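# Load a white part from the tote into mould nest

## Task

Pick one white plastic part out of the blue tote and insert it, narrow end pointing down and pushed all the way home, into the vacant nest of whichever mould on the rotary table sits closest to the arms. The tote must stay upright where it started with its remaining parts still inside, and at the end both grippers must be released so neither arm touches any movable object.

## Robot and tools

ROBOT AND FRAME. Two arms, left_arm and right_arm, each ending in a two-finger parallel gripper. All reported poses use the scene frame: origin at table-top height halfway between the arms' nominal bases, +x pointing out across the table, +z up, left_arm on the +y side. Arm names do not correspond to image left or right. The true bases sit at a fixed offset from nominal; a BASES line, if shown, gives the calibrated spot. On each gripper the fingers extend along its own +z and close along its own y. end_effector_position (metres) is the point between the finger pads, just under 1 cm behind the tips; end_effector_quat_wxyz is its orientation. Both may be a few cm or degrees off, worse at long reach.

THE 14-NUMBER ROW. Every motion argument is a row of 14 numbers, each in [-1, 1]: dx, dy, dz, rx, ry, rz, opening for left_arm, then the same seven for right_arm. Always give all 14, even if one arm stays still. The six pose numbers are offsets, not poses: they are measured along scene axes from that arm's Hand target as it was when the action or move began. Scale: 1.0 equals 0.6 m of travel or 180 degrees. rx, ry, rz form a single rotation vector, turning about the Hand target's position. A translation longer than 1.0 may be scaled down along its direction. Six zeros re-request the current Hand target. Opening is absolute, not an offset: +1 fully open (about 87 mm between pads), +0.5 about 69 mm, 0 about 43 mm, -0.5 about 18 mm, -1 closed. A 0 there is a real command, so to keep a gripper unchanged resend its current opening (see Tool commands).

execute_actions(actions, cameras). actions is a list of actions; each action is a table of up to 15 rows, one row per 1/30 s control step; a short table repeats its last row to fill 15 steps (0.5 s). Each row counts from the action's start pose, not the previous row, but successive actions and calls build on each other, so repeating an offset moves further. An empty list just returns state and images. cameras picks images: omitted, null or ["all"] gives every camera, [] none; an unknown name voids the call.

move(target, speed, blend, opening_speed, blocking, cameras). target is one row or a list of up to 15 rows; every row is an offset from the same starting Hand targets, not chained. Paths are straight, end together, last at least 0.5 s and are cut at 10 s. speed: m/s, 0.002 to 0.5, default 0.25 (rotation up to twice that in rad/s), one value or one per target. blend: metres of corner rounding per waypoint, default 0 (stop at each). opening_speed: rate of the opening on the -1..+1 scale per second, at least 0.2. blocking=false returns after about 0.5 s while the move keeps running. First-target openings are sent at the start; later-target openings are applied after arms come to rest there. No obstacle avoidance; the gripper lags and can overshoot speed near full stretch. Steer around, not near, an arm's own base, or its shoulder posture may flip. The result adds a move: line with the ending (done, off_target, moving, held, fault) and limits (paced = command clipped, held = steps withheld). done means within 10 mm and 2 degrees; neither done nor off_target tells you about contact.

wait(seconds 0 to 10, cameras) lets time pass holding last commands; a running move continues. stop(cameras) brakes a running move. zoom_image(camera, region) enlarges region [x0, y0, x1, y1] in pixels (origin top-left, at most 504 by 504) of a camera's latest image. finished_scene(scene) ends the current scene, taking its number; it is final.

CONTROLLER. Each step the command is clipped to within 100 mm and 20 degrees of the measured pose. Hand target in the result is your last command after clipping, and the base for the next offsets. The gripper often stops short or sags and tilts from friction and weight; waiting does not fix this, but another action (even zeros) re-requests it, and you can add the missing distance. Small moves may fail or go sideways; check position and orientation after each. If an arm is blocked it keeps pressing; command its target back behind the gripper to relieve it.

RESULT LINES. grip_measured uses the same scale as opening (readings off by up to about 0.043). In Joint positions the gripper's last value runs 0 closed to 1 open. To grip firmly, command about 0.04 below grip_measured at first contact; less gives a lighter hold. Pads push up to about 20 N each; fast closing squeezes harder. Joint velocities read within noise when still. Joint torques follow joint order, positive toward larger angles; the first three wrap at ±28 N m. Joint ranges (rad): waist -2.618 to 3.054, shoulder 0 to 3.142, elbow 0 to 3.142 (straight 2.901), wrist pitch and yaw -1.571 to 1.571, wrist roll -2.094 to 2.094.

HEAT. Carrying loads, stretching out or straining at unreachable poses warms motors. MOTOR HOT appears at 75 °C; at 90 °C an OVER-TEMPERATURE FAULT folds that arm and disables it for the scene; at 100 °C it collapses.

CAMERAS. cam_head_left, cam_head_right, cam_high, cam_low, cam_left_wrist, cam_right_wrist, all 896x504. Wrist images may lag during motion; calibrations are approximate.

AVOID. Dropping the part, opening while it moves, fast impacts or hard pressing, arms striking each other (can fail the scene), tipping or shifting the tote, and anything ending up off the table. Expect occasional brief tugs on the held part or nudges to loose objects.

Each tool is called after "Emit:" by a JSON object that holds its "op" and its "data", one argument or row to a line.

## Session

Emit:
{"op": "execute_actions", "data": {
  "actions": []
}}

Scene clock: 0.00 s.
left_arm: end_effector_position=(+0.1813, +0.0587, +0.1706) grip_measured=+1.000 end_effector_quat_wxyz=(+0.381, +0.107, +0.910, +0.125) | right_arm: end_effector_position=(+0.4298, -0.5410, +0.2845) grip_measured=+0.985 end_effector_quat_wxyz=(+0.454, -0.058, +0.884, +0.100)
Joint positions: left_arm=[-1.371 1.684 1.377 -1.277 -0.824 -1.154 1] | right_arm=[-0.527 1.9 1.947 -0.845 -0.654 -0.408 0.993]
Joint velocities: within noise
Joint torques (N m): no reading
Motor temperatures (°C): left_arm=[30 35 38 29 27 29 29] | right_arm=[31 41 36 30 27 28 31]
Heat: left arm: 38 °C; right arm: 41 °C.
Hand target: left_arm +0.1818, +0.0576, +0.1733; +0.383, +0.105, +0.910, +0.121 | right_arm +0.4302, -0.5411, +0.2951; +0.464, -0.063, +0.878, +0.093
Tool commands: left_gripper/opening=+1.0 right_gripper/opening=+1.0

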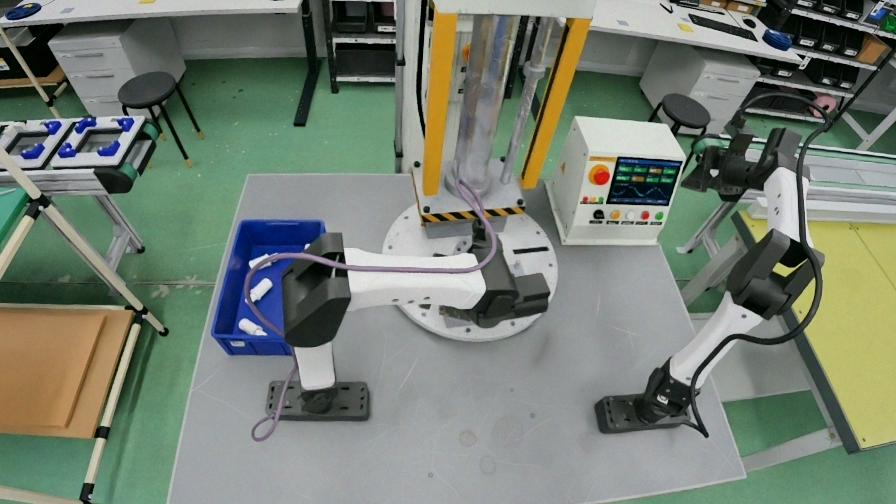

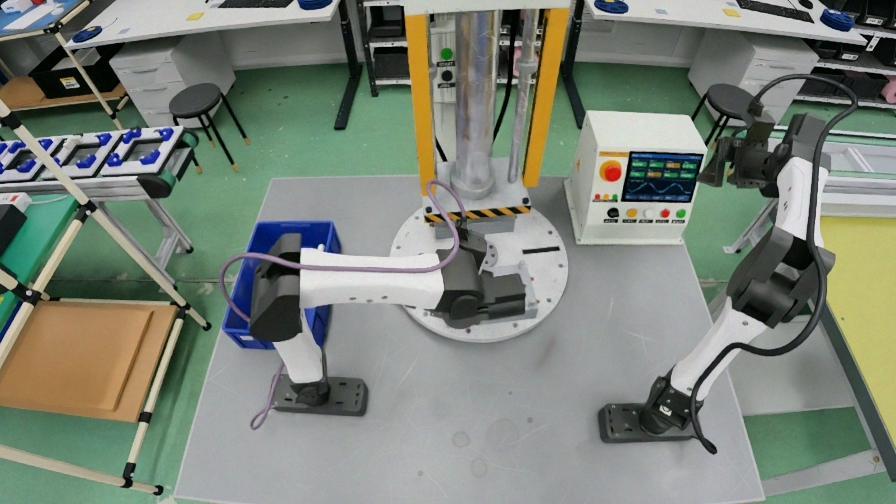

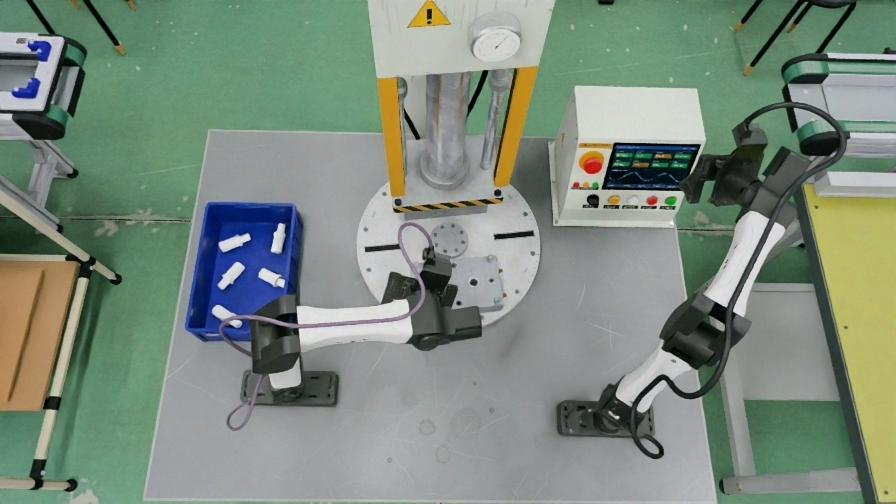

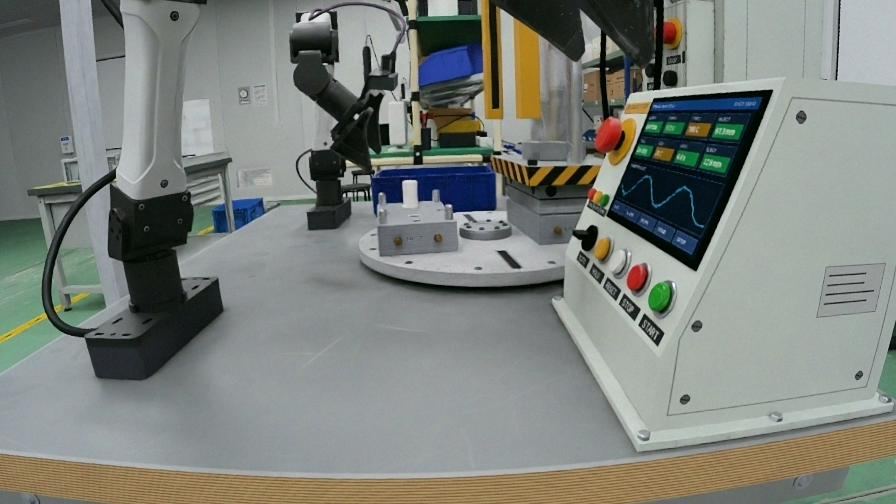

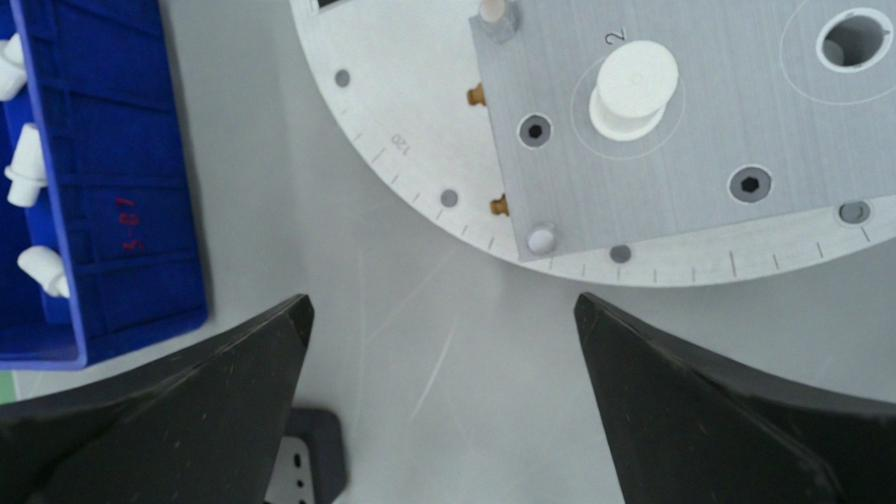

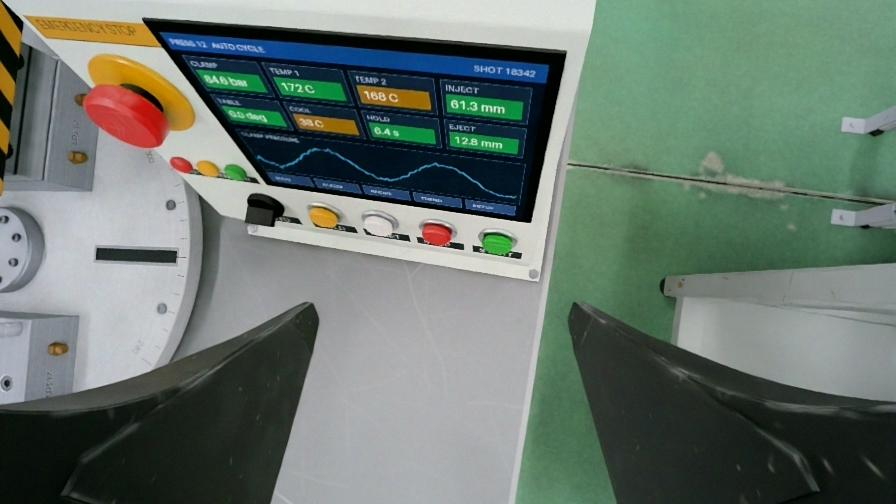

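Emit:
{"op": "zoom_image", "data": {
  "camera": "cam_high",
  "region": [170, 190, 330, 350]
}}

Emit:
{"op": "zoom_image", "data": {
  "camera": "cam_left_wrist",
  "region": [460, 0, 896, 270]
}}

Emit:
{"op": "zoom_image", "data": {
  "camera": "cam_low",
  "region": [350, 150, 550, 280]
}}

Scaled by 3.150 from the camera's 896x504 image, which has a finer 1280x720 frame.

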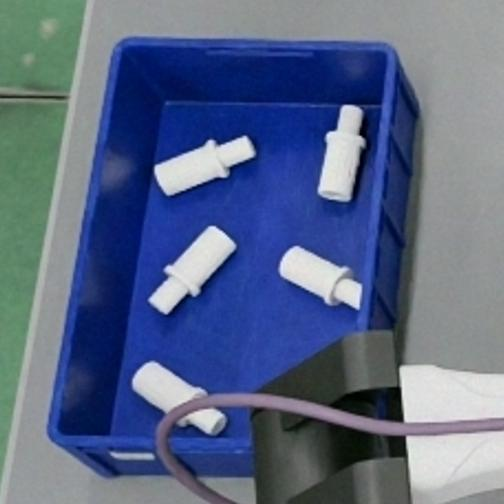

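Scaled by 1.156 from the camera's 896x504 image, which has a finer 1280x720 frame.

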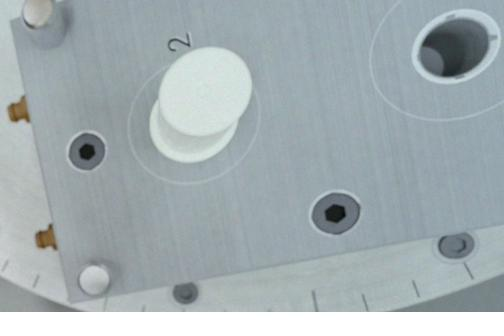

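Scaled by 2.520 from the camera's 896x504 image, which has a finer 1280x720 frame.

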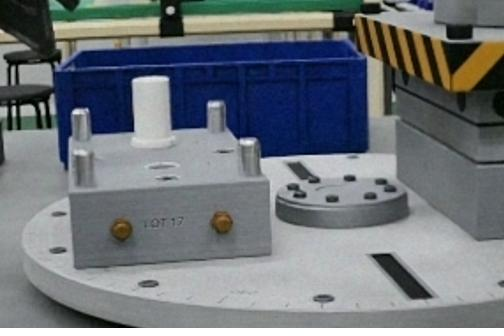

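Emit:
{"op": "move", "data": {
  "target": [
    [0.197,0.237,0.2,-0.1,0.095,0.19,1,0,0,0,0,0,0,1],
    [0.139,0.587,0.2,-0.207,0.19,0.382,1,0,0,0,0,0,0,1]
  ],
  "blend": 0.05,
  "cameras": ["cam_high","cam_left_wrist","cam_head_left"]
}}

Scene clock: 79.53 s.
left_arm: end_effector_position=(+0.2661, +0.4106, +0.2914) grip_measured=+1.000 end_effector_quat_wxyz=(+0.149, -0.500, +0.853, -0.017) | right_arm: end_effector_position=(+0.4298, -0.5410, +0.2845) grip_measured=+0.985 end_effector_quat_wxyz=(+0.454, -0.058, +0.884, +0.100)
Joint positions: left_arm=[0.491 1.491 1.793 -1.574 0.018 -0.585 1] | right_arm=[-0.527 1.9 1.947 -0.845 -0.654 -0.408 0.993]
Joint velocities: within noise
Joint torques (N m): left_arm=[1.02 -4.25 7.5 0.76 0.18 0.12] | right_arm=[-0.39 -9.02 7.28 1.75 -0.24 -0.01]
Motor temperatures (°C): left_arm=[30 39 41 29 28 29 28] | right_arm=[31 52 43 33 27 28 31]
Heat: left arm: 41 °C; right arm: 52 °C.
Hand target: left_arm +0.2652, +0.4097, +0.2932; -0.001, -0.500, +0.866, +0.000 | right_arm +0.4302, -0.5411, +0.2951; +0.464, -0.063, +0.878, +0.093
Off the commanded pose: left_arm 0.002 m, 17 deg | right_arm 0.011 m, 2 deg.
joint sent to its limit (left arm) — joint 4 (wrist pitch), lower limit. The joint targets are off in orientation, not in position.
move: off_target (left_arm, right_arm)
camera_calibration:
cam_left_wrist: T_world_to_cam=[[0.849338, -0.493871, 0.186325, -0.0808418], [-0.499744, -0.638702, 0.585078, 0.246501], [-0.169947, -0.590043, -0.789283, 0.652357], [0, 0, 0, 1]] pos_world=[0.302715, 0.502434, 0.385735]
Images, in order (width x height): cam_head_left 896x504, cam_high 896x504, cam_left_wrist 896x504.

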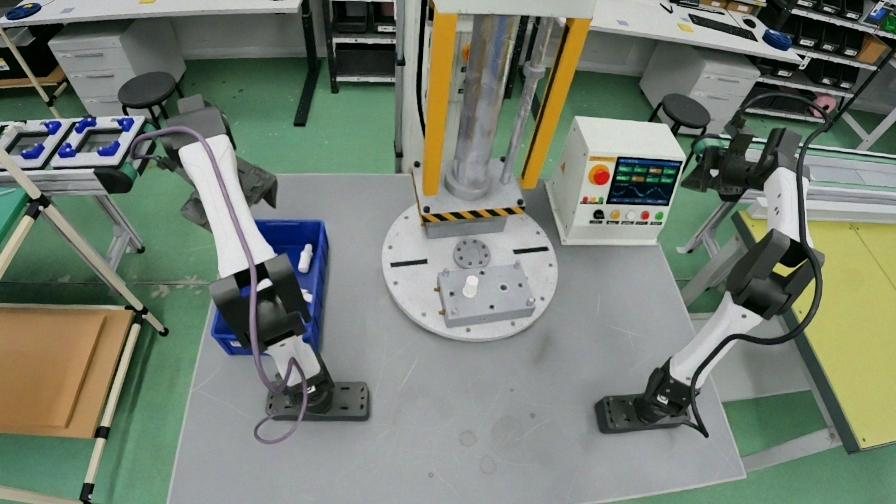

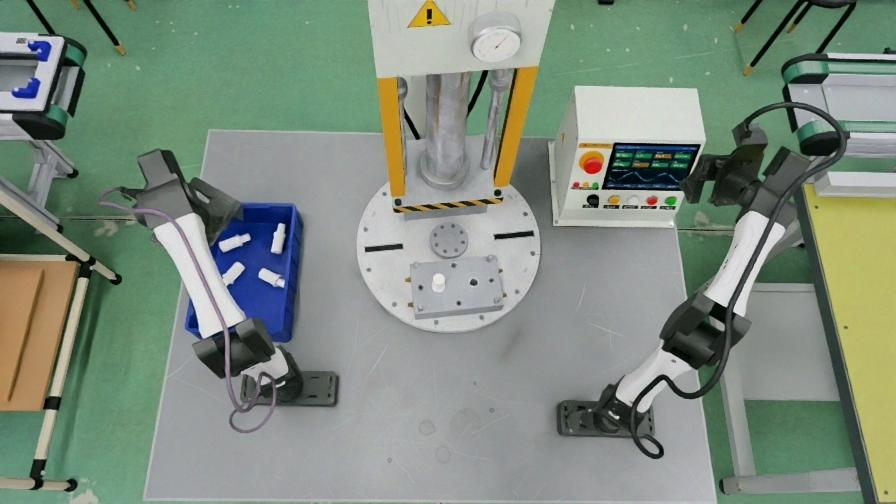

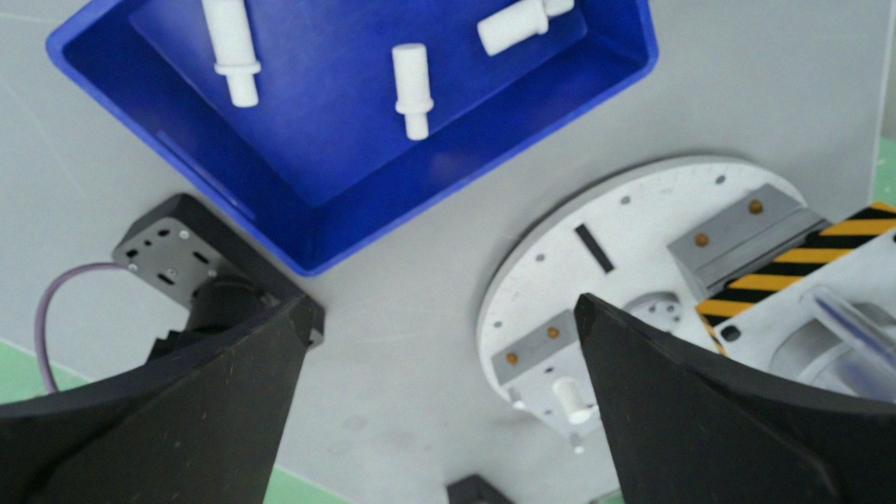

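Emit:
{"op": "move", "data": {
  "target": [0.0217,-0.0117,-0.238,0,0,0,1,0,0,0,0,0,0,1],
  "cameras": ["cam_high","cam_left_wrist","cam_head_left"]
}}

Scene clock: 94.33 s.
left_arm: end_effector_position=(+0.2763, +0.4016, +0.1548) grip_measured=+1.000 end_effector_quat_wxyz=(-0.001, -0.499, +0.867, -0.007) | right_arm: end_effector_position=(+0.4298, -0.5410, +0.2845) grip_measured=+0.985 end_effector_quat_wxyz=(+0.454, -0.058, +0.884, +0.100)
Joint positions: left_arm=[0.443 1.66 1.4 -1.311 0.014 -0.614 1] | right_arm=[-0.527 1.9 1.947 -0.845 -0.654 -0.408 0.993]
Joint velocities: within noise
Joint torques (N m): left_arm=[0.16 -5.61 6.54 0.46 -0.07 -0.06] | right_arm=[-0.24 -8.94 7.39 1.74 -0.23 -0.02]
Motor temperatures (°C): left_arm=[30 39 41 29 28 29 28] | right_arm=[31 52 43 33 27 28 31]
Heat: left arm: 41 °C; right arm: 52 °C.
Hand target: left_arm +0.2782, +0.4027, +0.1504; -0.001, -0.500, +0.866, +0.000 | right_arm +0.4302, -0.5411, +0.2951; +0.464, -0.063, +0.878, +0.093
Off the commanded pose: left_arm 0.005 m, 1 deg | right_arm 0.011 m, 2 deg.
move: off_target (right_arm)
camera_calibration:
cam_left_wrist: T_world_to_cam=[[0.867898, -0.496381, 0.0189421, -0.0467537], [-0.325812, -0.540053, 0.776009, 0.208471], [-0.374966, -0.679668, -0.630438, 0.609018], [0, 0, 0, 1]] pos_world=[0.336861, 0.503308, 0.223058]
Images, in order (width x height): cam_head_left 896x504, cam_high 896x504, cam_left_wrist 896x504.

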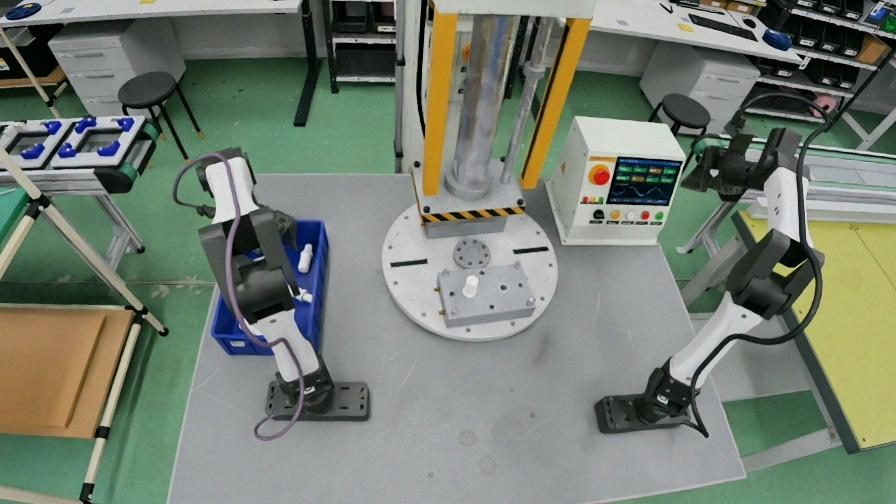

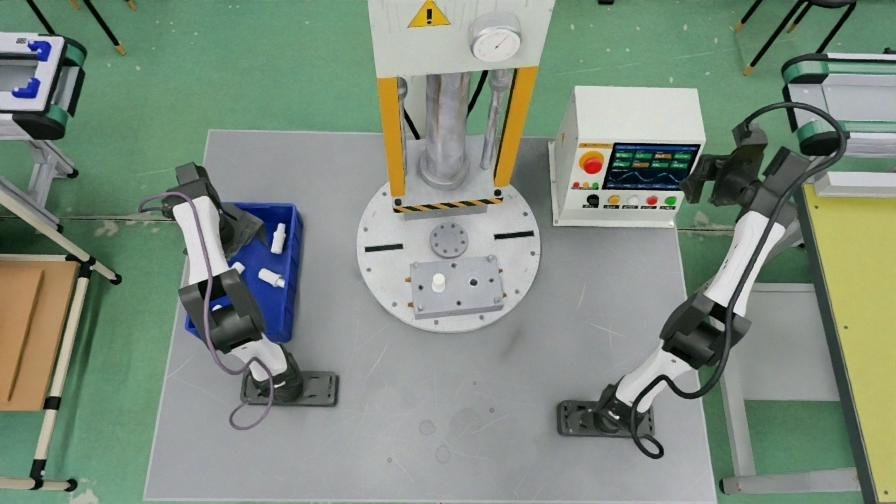

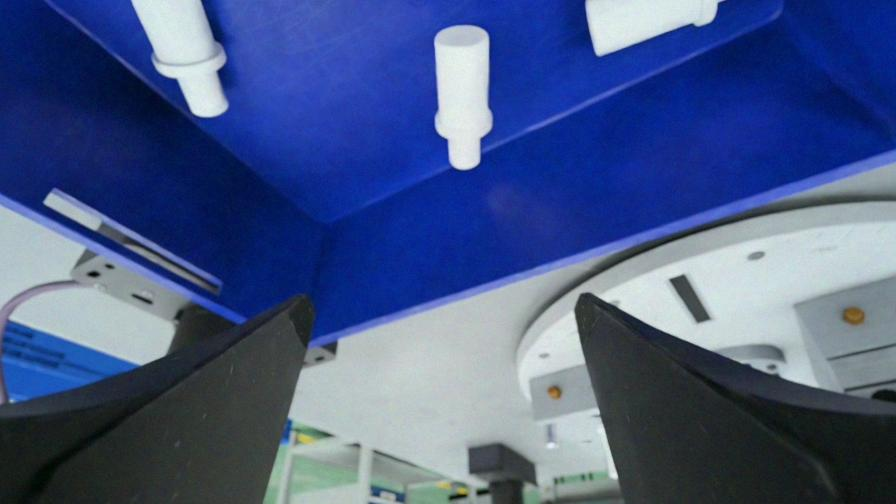

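Emit:
{"op": "move", "data": {
  "target": [0.0213,-0.0078,-0.195,0,0,0,0.2,0,0,0,0,0,0,1],
  "speed": 0.12,
  "cameras": ["cam_high","cam_left_wrist"]
}}

Scene clock: 105.83 s.
left_arm: end_effector_position=(+0.2924, +0.3987, +0.0407) grip_measured=+0.200 end_effector_quat_wxyz=(+0.005, -0.499, +0.866, -0.007) | right_arm: end_effector_position=(+0.4298, -0.5410, +0.2845) grip_measured=+0.985 end_effector_quat_wxyz=(+0.454, -0.058, +0.884, +0.100)
Joint positions: left_arm=[0.413 1.804 1.1 -0.856 0.013 -0.645 0.6] | right_arm=[-0.527 1.9 1.947 -0.845 -0.654 -0.408 0.993]
Joint velocities: within noise
Joint torques (N m): left_arm=[0.1 -5.67 5.61 0.45 -0.06 -0.08] | right_arm=[-0.28 -8.94 7.28 1.75 -0.22 -0.02]
Motor temperatures (°C): left_arm=[30 39 41 29 27 29 28] | right_arm=[31 53 44 33 27 28 31]
Heat: left arm: 41 °C; right arm: 53 °C.
Hand target: left_arm +0.2910, +0.3980, +0.0334; -0.001, -0.500, +0.866, +0.000 | right_arm +0.4302, -0.5411, +0.2951; +0.464, -0.063, +0.878, +0.093
Off the commanded pose: left_arm 0.007 m, 1 deg | right_arm 0.011 m, 2 deg.
move: off_target (right_arm)
camera_calibration:
cam_left_wrist: T_world_to_cam=[[0.868055, -0.495822, 0.0253169, -0.0604703], [-0.333128, -0.543893, 0.770199, 0.304708], [-0.368112, -0.677009, -0.637301, 0.538347], [0, 0, 0, 1]] pos_world=[0.35217, 0.500212, 0.109935]
Images, in order (width x height): cam_high 896x504, cam_left_wrist 896x504.

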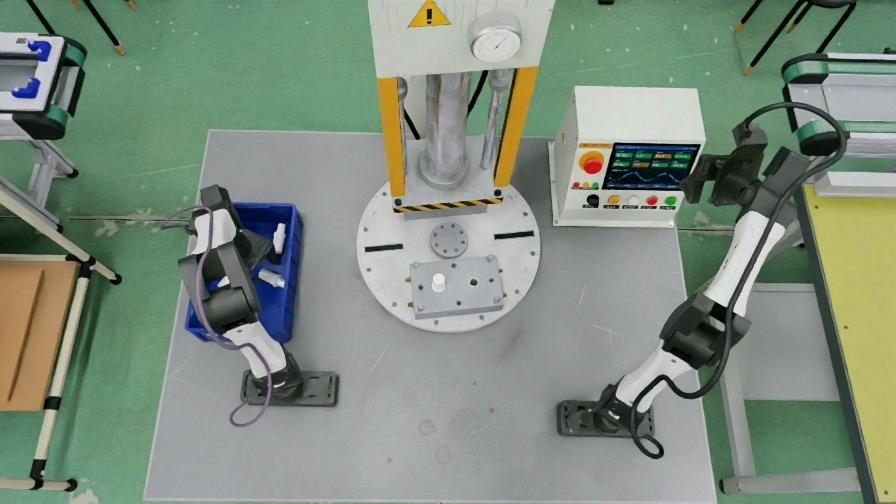

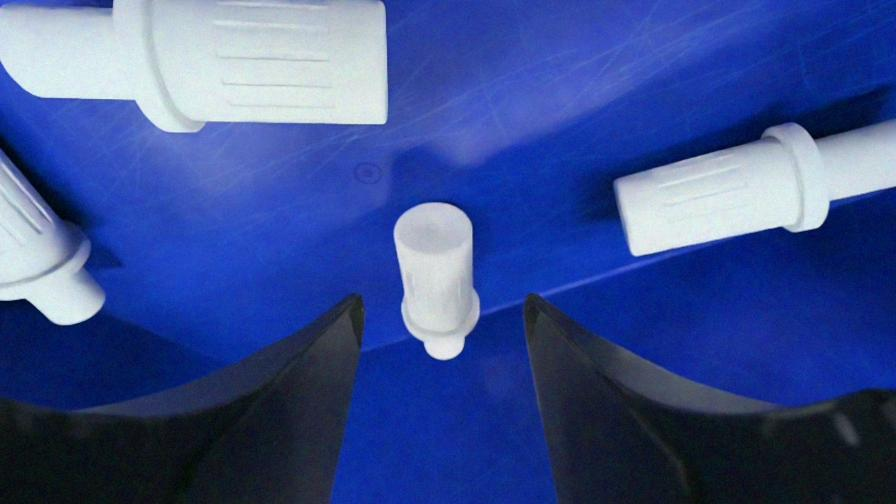

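Emit:
{"op": "move", "data": {
  "target": [-0.001,-0.005,-0.032,0,0,0,0.2,0,0,0,0,0,0,1],
  "speed": 0.05,
  "cameras": ["cam_left_wrist"]
}}

Scene clock: 114.00 s.
left_arm: end_effector_position=(+0.2926, +0.3955, +0.0218) grip_measured=+0.200 end_effector_quat_wxyz=(+0.006, -0.497, +0.868, -0.005) | right_arm: end_effector_position=(+0.4298, -0.5410, +0.2845) grip_measured=+0.985 end_effector_quat_wxyz=(+0.454, -0.058, +0.884, +0.100)
Joint positions: left_arm=[0.399 1.834 1.055 -0.779 0.007 -0.653 0.6] | right_arm=[-0.527 1.9 1.947 -0.845 -0.654 -0.408 0.993]
Joint velocities: within noise
Joint torques (N m): left_arm=[0.55 -5.63 5.3 0.47 -0.01 -0.08] | right_arm=[-0.35 -8.95 7.25 1.74 -0.26 0.01]
Motor temperatures (°C): left_arm=[30 39 41 29 27 29 28] | right_arm=[31 53 44 34 27 28 31]
Heat: left arm: 41 °C; right arm: 53 °C.
Hand target: left_arm +0.2904, +0.3950, +0.0142; -0.001, -0.500, +0.866, +0.000 | right_arm +0.4302, -0.5411, +0.2951; +0.464, -0.063, +0.878, +0.093
Off the commanded pose: left_arm 0.008 m, 1 deg | right_arm 0.011 m, 2 deg.
move: off_target (right_arm)
camera_calibration:
cam_left_wrist: T_world_to_cam=[[0.865071, -0.501191, 0.0214333, -0.058688], [-0.335668, -0.546565, 0.767199, 0.319336], [-0.372798, -0.670876, -0.641051, 0.523241], [0, 0, 0, 1]] pos_world=[0.353023, 0.496154, 0.0916877]
Images, in order (width x height): cam_left_wrist 896x504.

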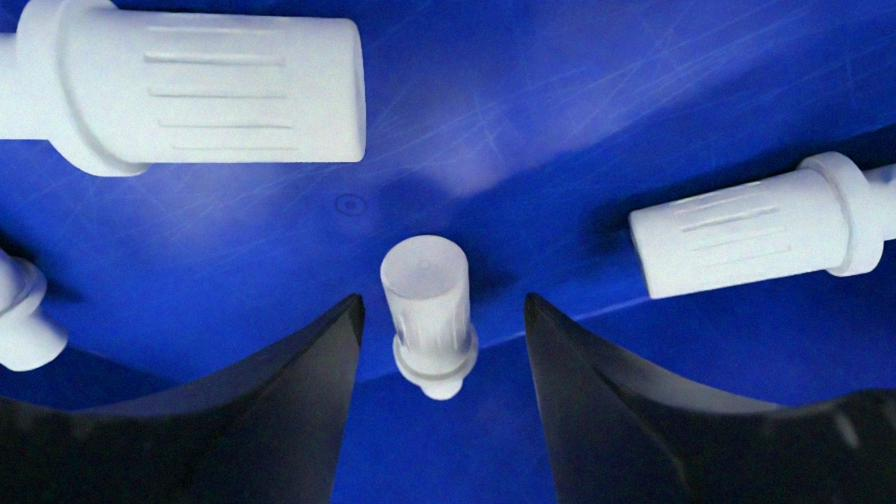

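Emit:
{"op": "move", "data": {
  "target": [0,0,0,0,0,0,-0.6,0,0,0,0,0,0,1],
  "opening_speed": 0.4,
  "cameras": ["cam_left_wrist"]
}}

Scene clock: 122.93 s.
left_arm: end_effector_position=(+0.2928, +0.3955, +0.0218) grip_measured=-0.343 end_effector_quat_wxyz=(+0.006, -0.497, +0.868, -0.005) | right_arm: end_effector_position=(+0.4298, -0.5410, +0.2845) grip_measured=+0.985 end_effector_quat_wxyz=(+0.454, -0.058, +0.884, +0.100)
Joint positions: left_arm=[0.399 1.834 1.055 -0.778 0.007 -0.653 0.328] | right_arm=[-0.527 1.9 1.947 -0.845 -0.654 -0.408 0.993]
Joint velocities: within noise
Joint torques (N m): left_arm=[0.57 -5.6 5.33 0.49 -0.01 -0.09] | right_arm=[-0.29 -8.95 7.38 1.73 -0.25 -0.01]
Motor temperatures (°C): left_arm=[30 39 41 29 27 29 28] | right_arm=[31 54 44 34 27 28 31]
Heat: left arm: 41 °C; right arm: 54 °C.
Hand target: left_arm +0.2904, +0.3950, +0.0142; -0.001, -0.500, +0.866, +0.000 | right_arm +0.4302, -0.5411, +0.2951; +0.464, -0.063, +0.878, +0.093
Off the commanded pose: left_arm 0.008 m, 1 deg | right_arm 0.011 m, 2 deg.
move: off_target (right_arm)
camera_calibration:
cam_left_wrist: T_world_to_cam=[[0.865438, -0.500537, 0.0219051, -0.0592123], [-0.335792, -0.547033, 0.766811, 0.319682], [-0.371834, -0.670983, -0.641499, 0.52311], [0, 0, 0, 1]] pos_world=[0.353101, 0.496236, 0.0917358]
Images, in order (width x height): cam_left_wrist 896x504.

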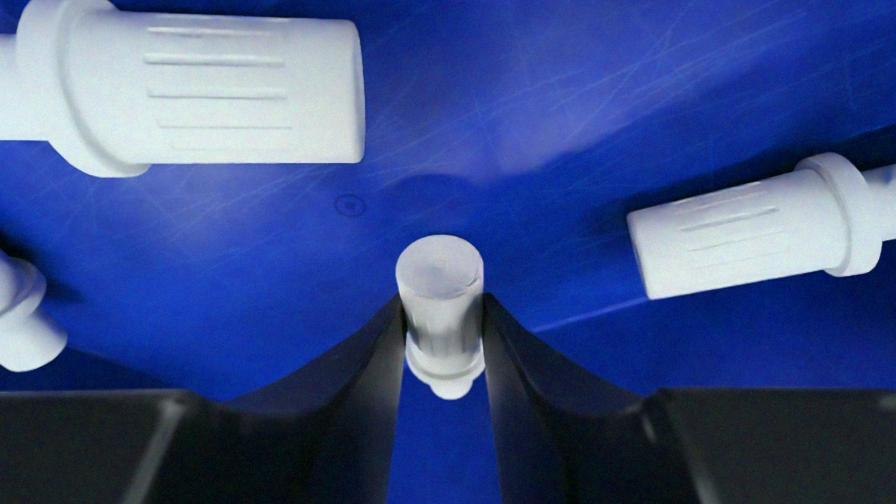

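Emit:
{"op": "move", "data": {
  "target": [
    [0,0,0.36,0,0,0,-0.6,0,0,0,0,0,0,1],
    [0.016,-0.325,0.443,0.13,-0.225,-0.13,-0.6,0,0,0,0,0,0,1],
    [-0.117,-0.792,0.443,0.2596,-0.4495,-0.2596,-0.6,0,0,0,0,0,0,1]
  ],
  "blend": 0.03,
  "speed": [0.12,0.2,0.2]
}}

Scene clock: 149.43 s.
left_arm: end_effector_position=(+0.2201, -0.0822, +0.2778) grip_measured=-0.343 end_effector_quat_wxyz=(+0.698, -0.013, +0.716, +0.011) | right_arm: end_effector_position=(+0.4298, -0.5410, +0.2845) grip_measured=+0.985 end_effector_quat_wxyz=(+0.454, -0.058, +0.884, +0.100)
Joint positions: left_arm=[-1.513 1.97 1.74 -0.927 -1.543 -1.159 0.329] | right_arm=[-0.527 1.9 1.947 -0.845 -0.654 -0.408 0.993]
Joint velocities: within noise
Joint torques (N m): left_arm=[0.54 -9.7 6.31 0.86 -0.64 0.04] | right_arm=[-0.31 -8.98 7.3 1.76 -0.25 -0.02]
Motor temperatures (°C): left_arm=[30 39 41 29 28 29 29] | right_arm=[31 54 44 34 27 28 31]
Heat: left arm: 41 °C; right arm: 54 °C.
Hand target: left_arm +0.2202, -0.0802, +0.2800; +0.707, +0.000, +0.708, +0.000 | right_arm +0.4302, -0.5411, +0.2951; +0.464, -0.063, +0.878, +0.093
Off the commanded pose: left_arm 0.003 m, 2 deg | right_arm 0.011 m, 2 deg.
move: off_target (right_arm)
camera_calibration:
cam_left_wrist: T_world_to_cam=[[0.0264185, -0.999614, 0.00864281, -0.0937491], [-0.786765, -0.0261253, -0.616699, 0.364098], [0.616686, 0.0094924, -0.787152, 0.21859], [0, 0, 0, 1]] pos_world=[0.154135, -0.0862756, 0.397413]

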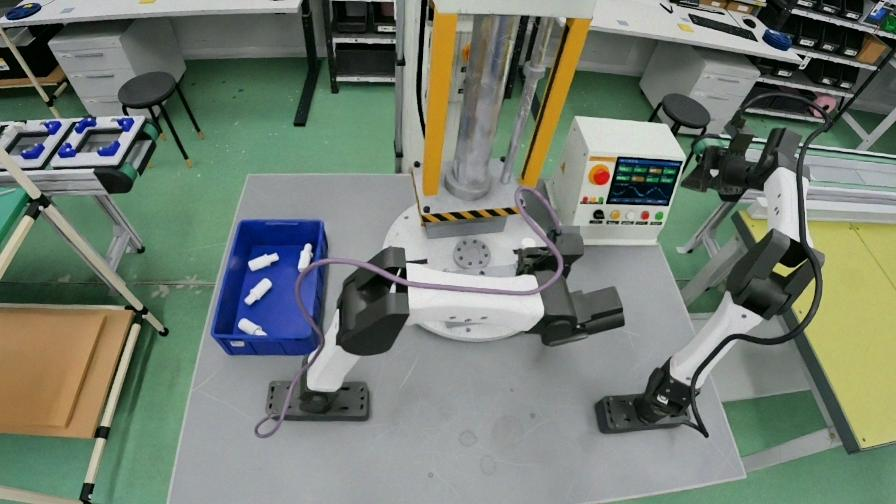

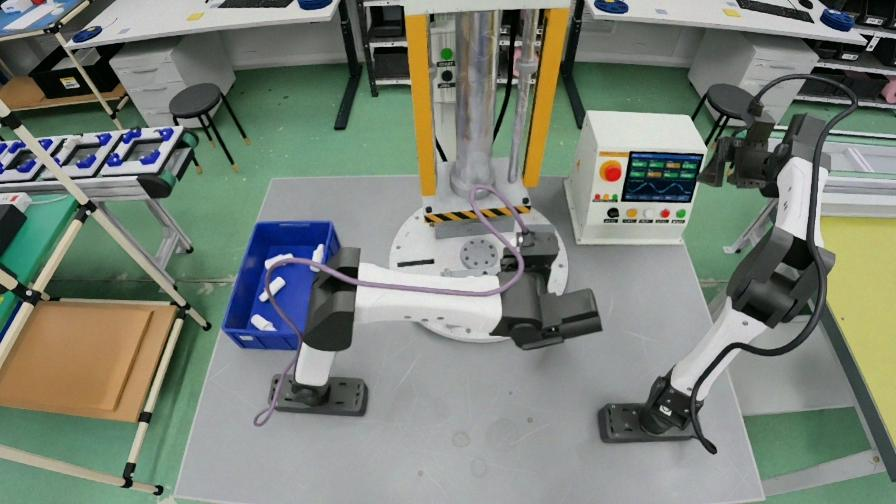

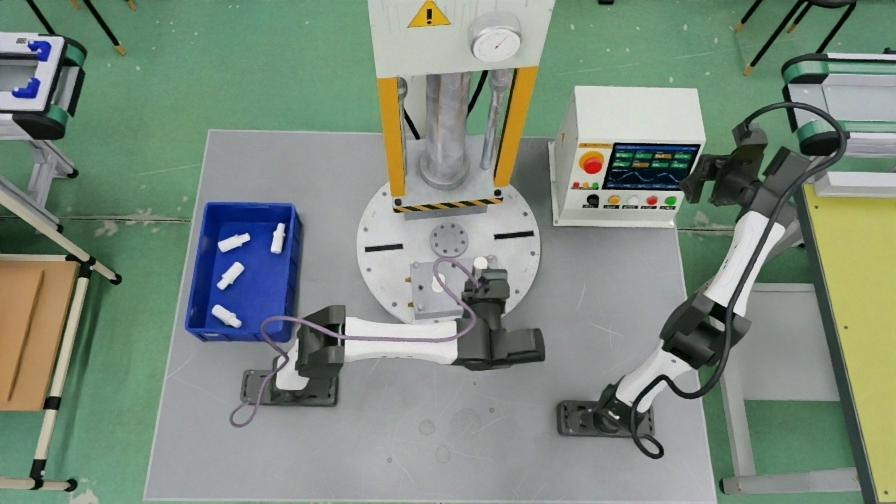

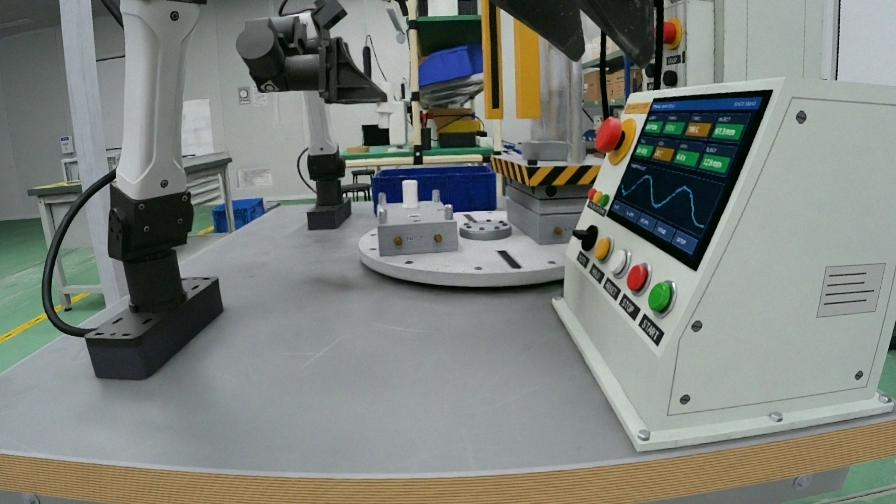

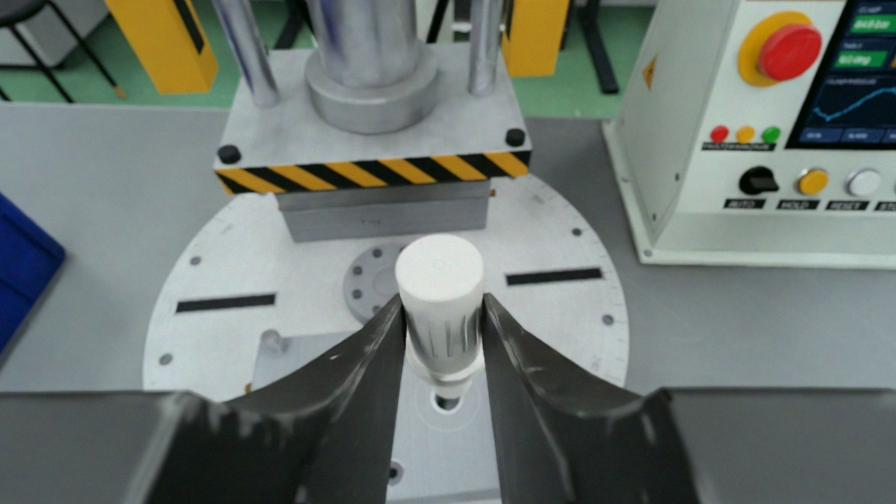

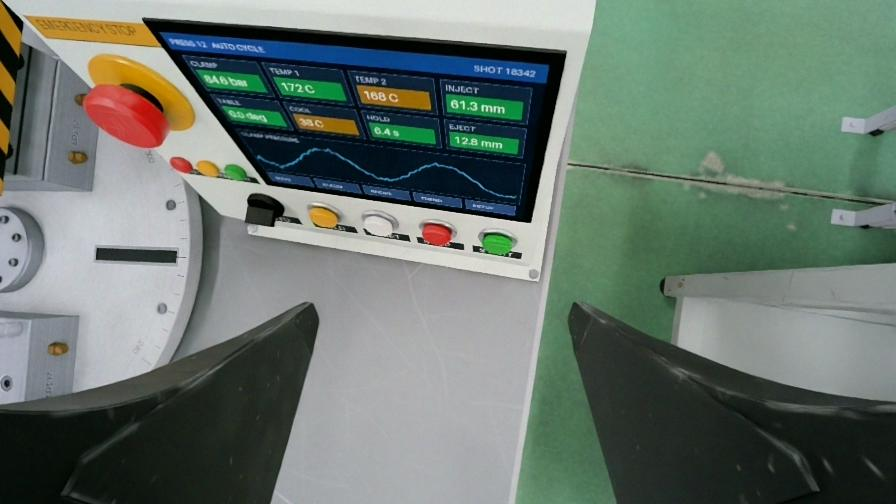

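Emit:
{"op": "zoom_image", "data": {
  "camera": "cam_low",
  "region": [340, 60, 500, 150]
}}

Emit:
{"op": "zoom_image", "data": {
  "camera": "cam_low",
  "region": [360, 170, 480, 270]
}}

Emit:
{"op": "zoom_image", "data": {
  "camera": "cam_left_wrist",
  "region": [340, 220, 540, 504]
}}

Scaled by 3.150 from the camera's 896x504 image, which has a finer 1280x720 frame.

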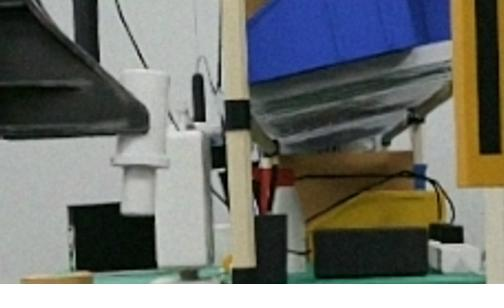

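Scaled by 4.200 from the camera's 896x504 image, which has a finer 1280x720 frame.

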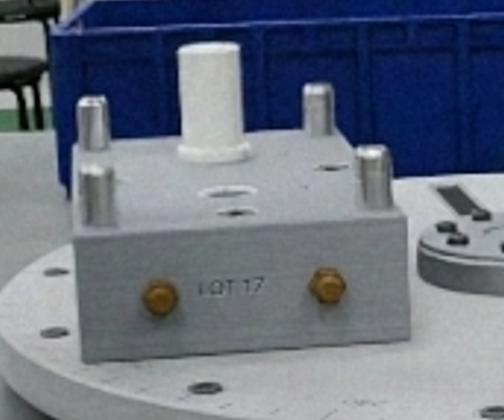

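Scaled by 1.775 from the camera's 896x504 image, which has a finer 1280x720 frame.

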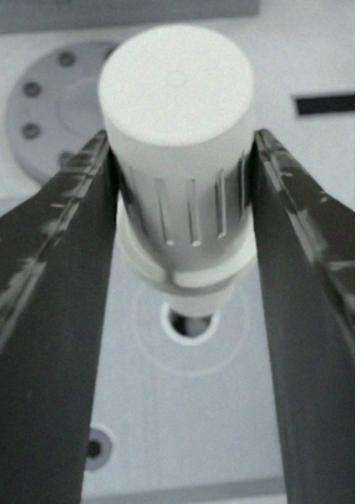

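Emit:
{"op": "move", "data": {
  "target": [0.0617,0,-0.13,0.0167,-0.028,0,-0.6,0,0,0,0,0,0,1],
  "speed": 0.1,
  "cameras": ["cam_high","cam_low","cam_left_wrist"]
}}

Emit:
{"op": "zoom_image", "data": {
  "camera": "cam_low",
  "region": [340, 110, 500, 270]
}}

Emit:
{"op": "zoom_image", "data": {
  "camera": "cam_left_wrist",
  "region": [320, 220, 600, 504]
}}

Scene clock: 189.53 s.
left_arm: end_effector_position=(+0.2540, -0.0805, +0.2100) grip_measured=-0.343 end_effector_quat_wxyz=(+0.704, -0.030, +0.707, +0.058) | right_arm: end_effector_position=(+0.4298, -0.5410, +0.2845) grip_measured=+0.985 end_effector_quat_wxyz=(+0.454, -0.058, +0.884, +0.100)
Joint positions: left_arm=[-1.434 2.103 1.659 -0.82 -1.568 -1.225 0.329] | right_arm=[-0.527 1.9 1.947 -0.845 -0.654 -0.408 0.993]
Joint velocities: within noise
Joint torques (N m): left_arm=[1.13 -8.24 6.43 0.73 -0.69 -0.1] | right_arm=[-0.36 -8.87 7.32 1.74 -0.22 -0.01]
Motor temperatures (°C): left_arm=[29 45 41 29 28 29 29] | right_arm=[31 55 45 35 27 28 31]
Heat: left arm: 45 °C; right arm: 55 °C.
Hand target: left_arm +0.2572, -0.0802, +0.2019; +0.737, +0.018, +0.676, +0.019 | right_arm +0.4302, -0.5411, +0.2951; +0.464, -0.063, +0.878, +0.093
Off the commanded pose: left_arm 0.009 m, 9 deg | right_arm 0.011 m, 2 deg.
joint sent to its limit (left arm) — joint 5 (wrist yaw), lower limit. The joint targets are off in orientation, not in position.
move: off_target (left_arm, right_arm)
camera_calibration:
cam_left_wrist: T_world_to_cam=[[0.115687, -0.992742, -0.0328714, -0.105723], [-0.770022, -0.0687302, -0.634304, 0.344996], [0.627441, 0.0986926, -0.772384, 0.145654], [0, 0, 0, 1]] pos_world=[0.186496, -0.0956189, 0.327858]
Images, in order (width x height): cam_high 896x504, cam_low 896x504, cam_left_wrist 896x504.

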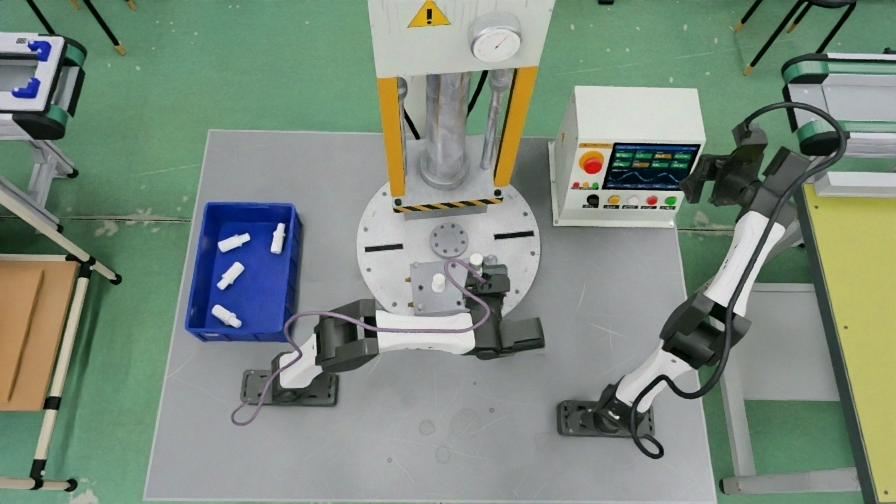

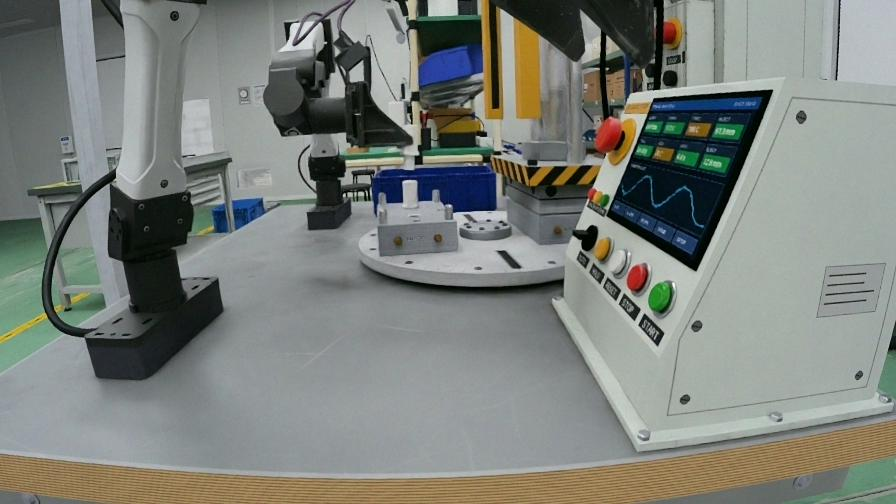

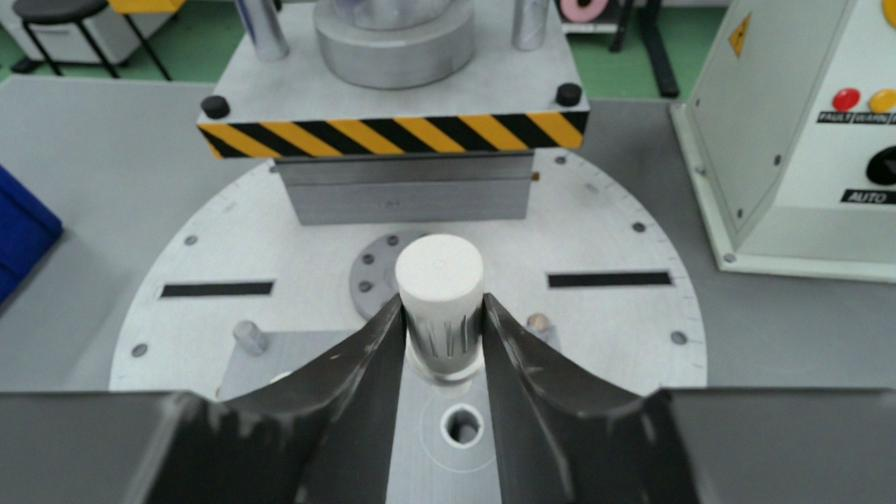

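Scaled by 3.150 from the camera's 896x504 image, which has a finer 1280x720 frame.

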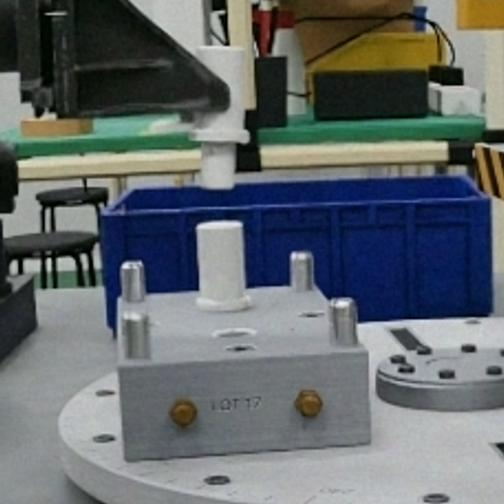

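Scaled by 1.775 from the camera's 896x504 image, which has a finer 1280x720 frame.

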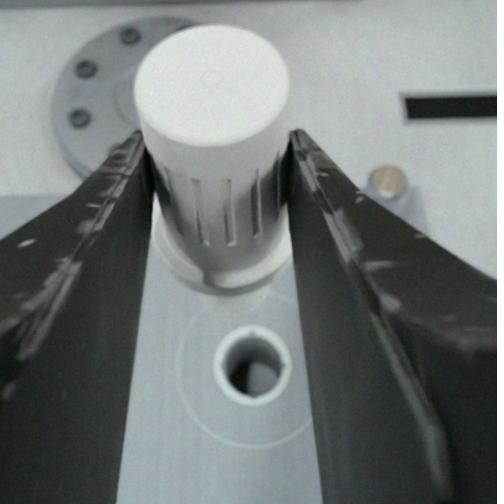

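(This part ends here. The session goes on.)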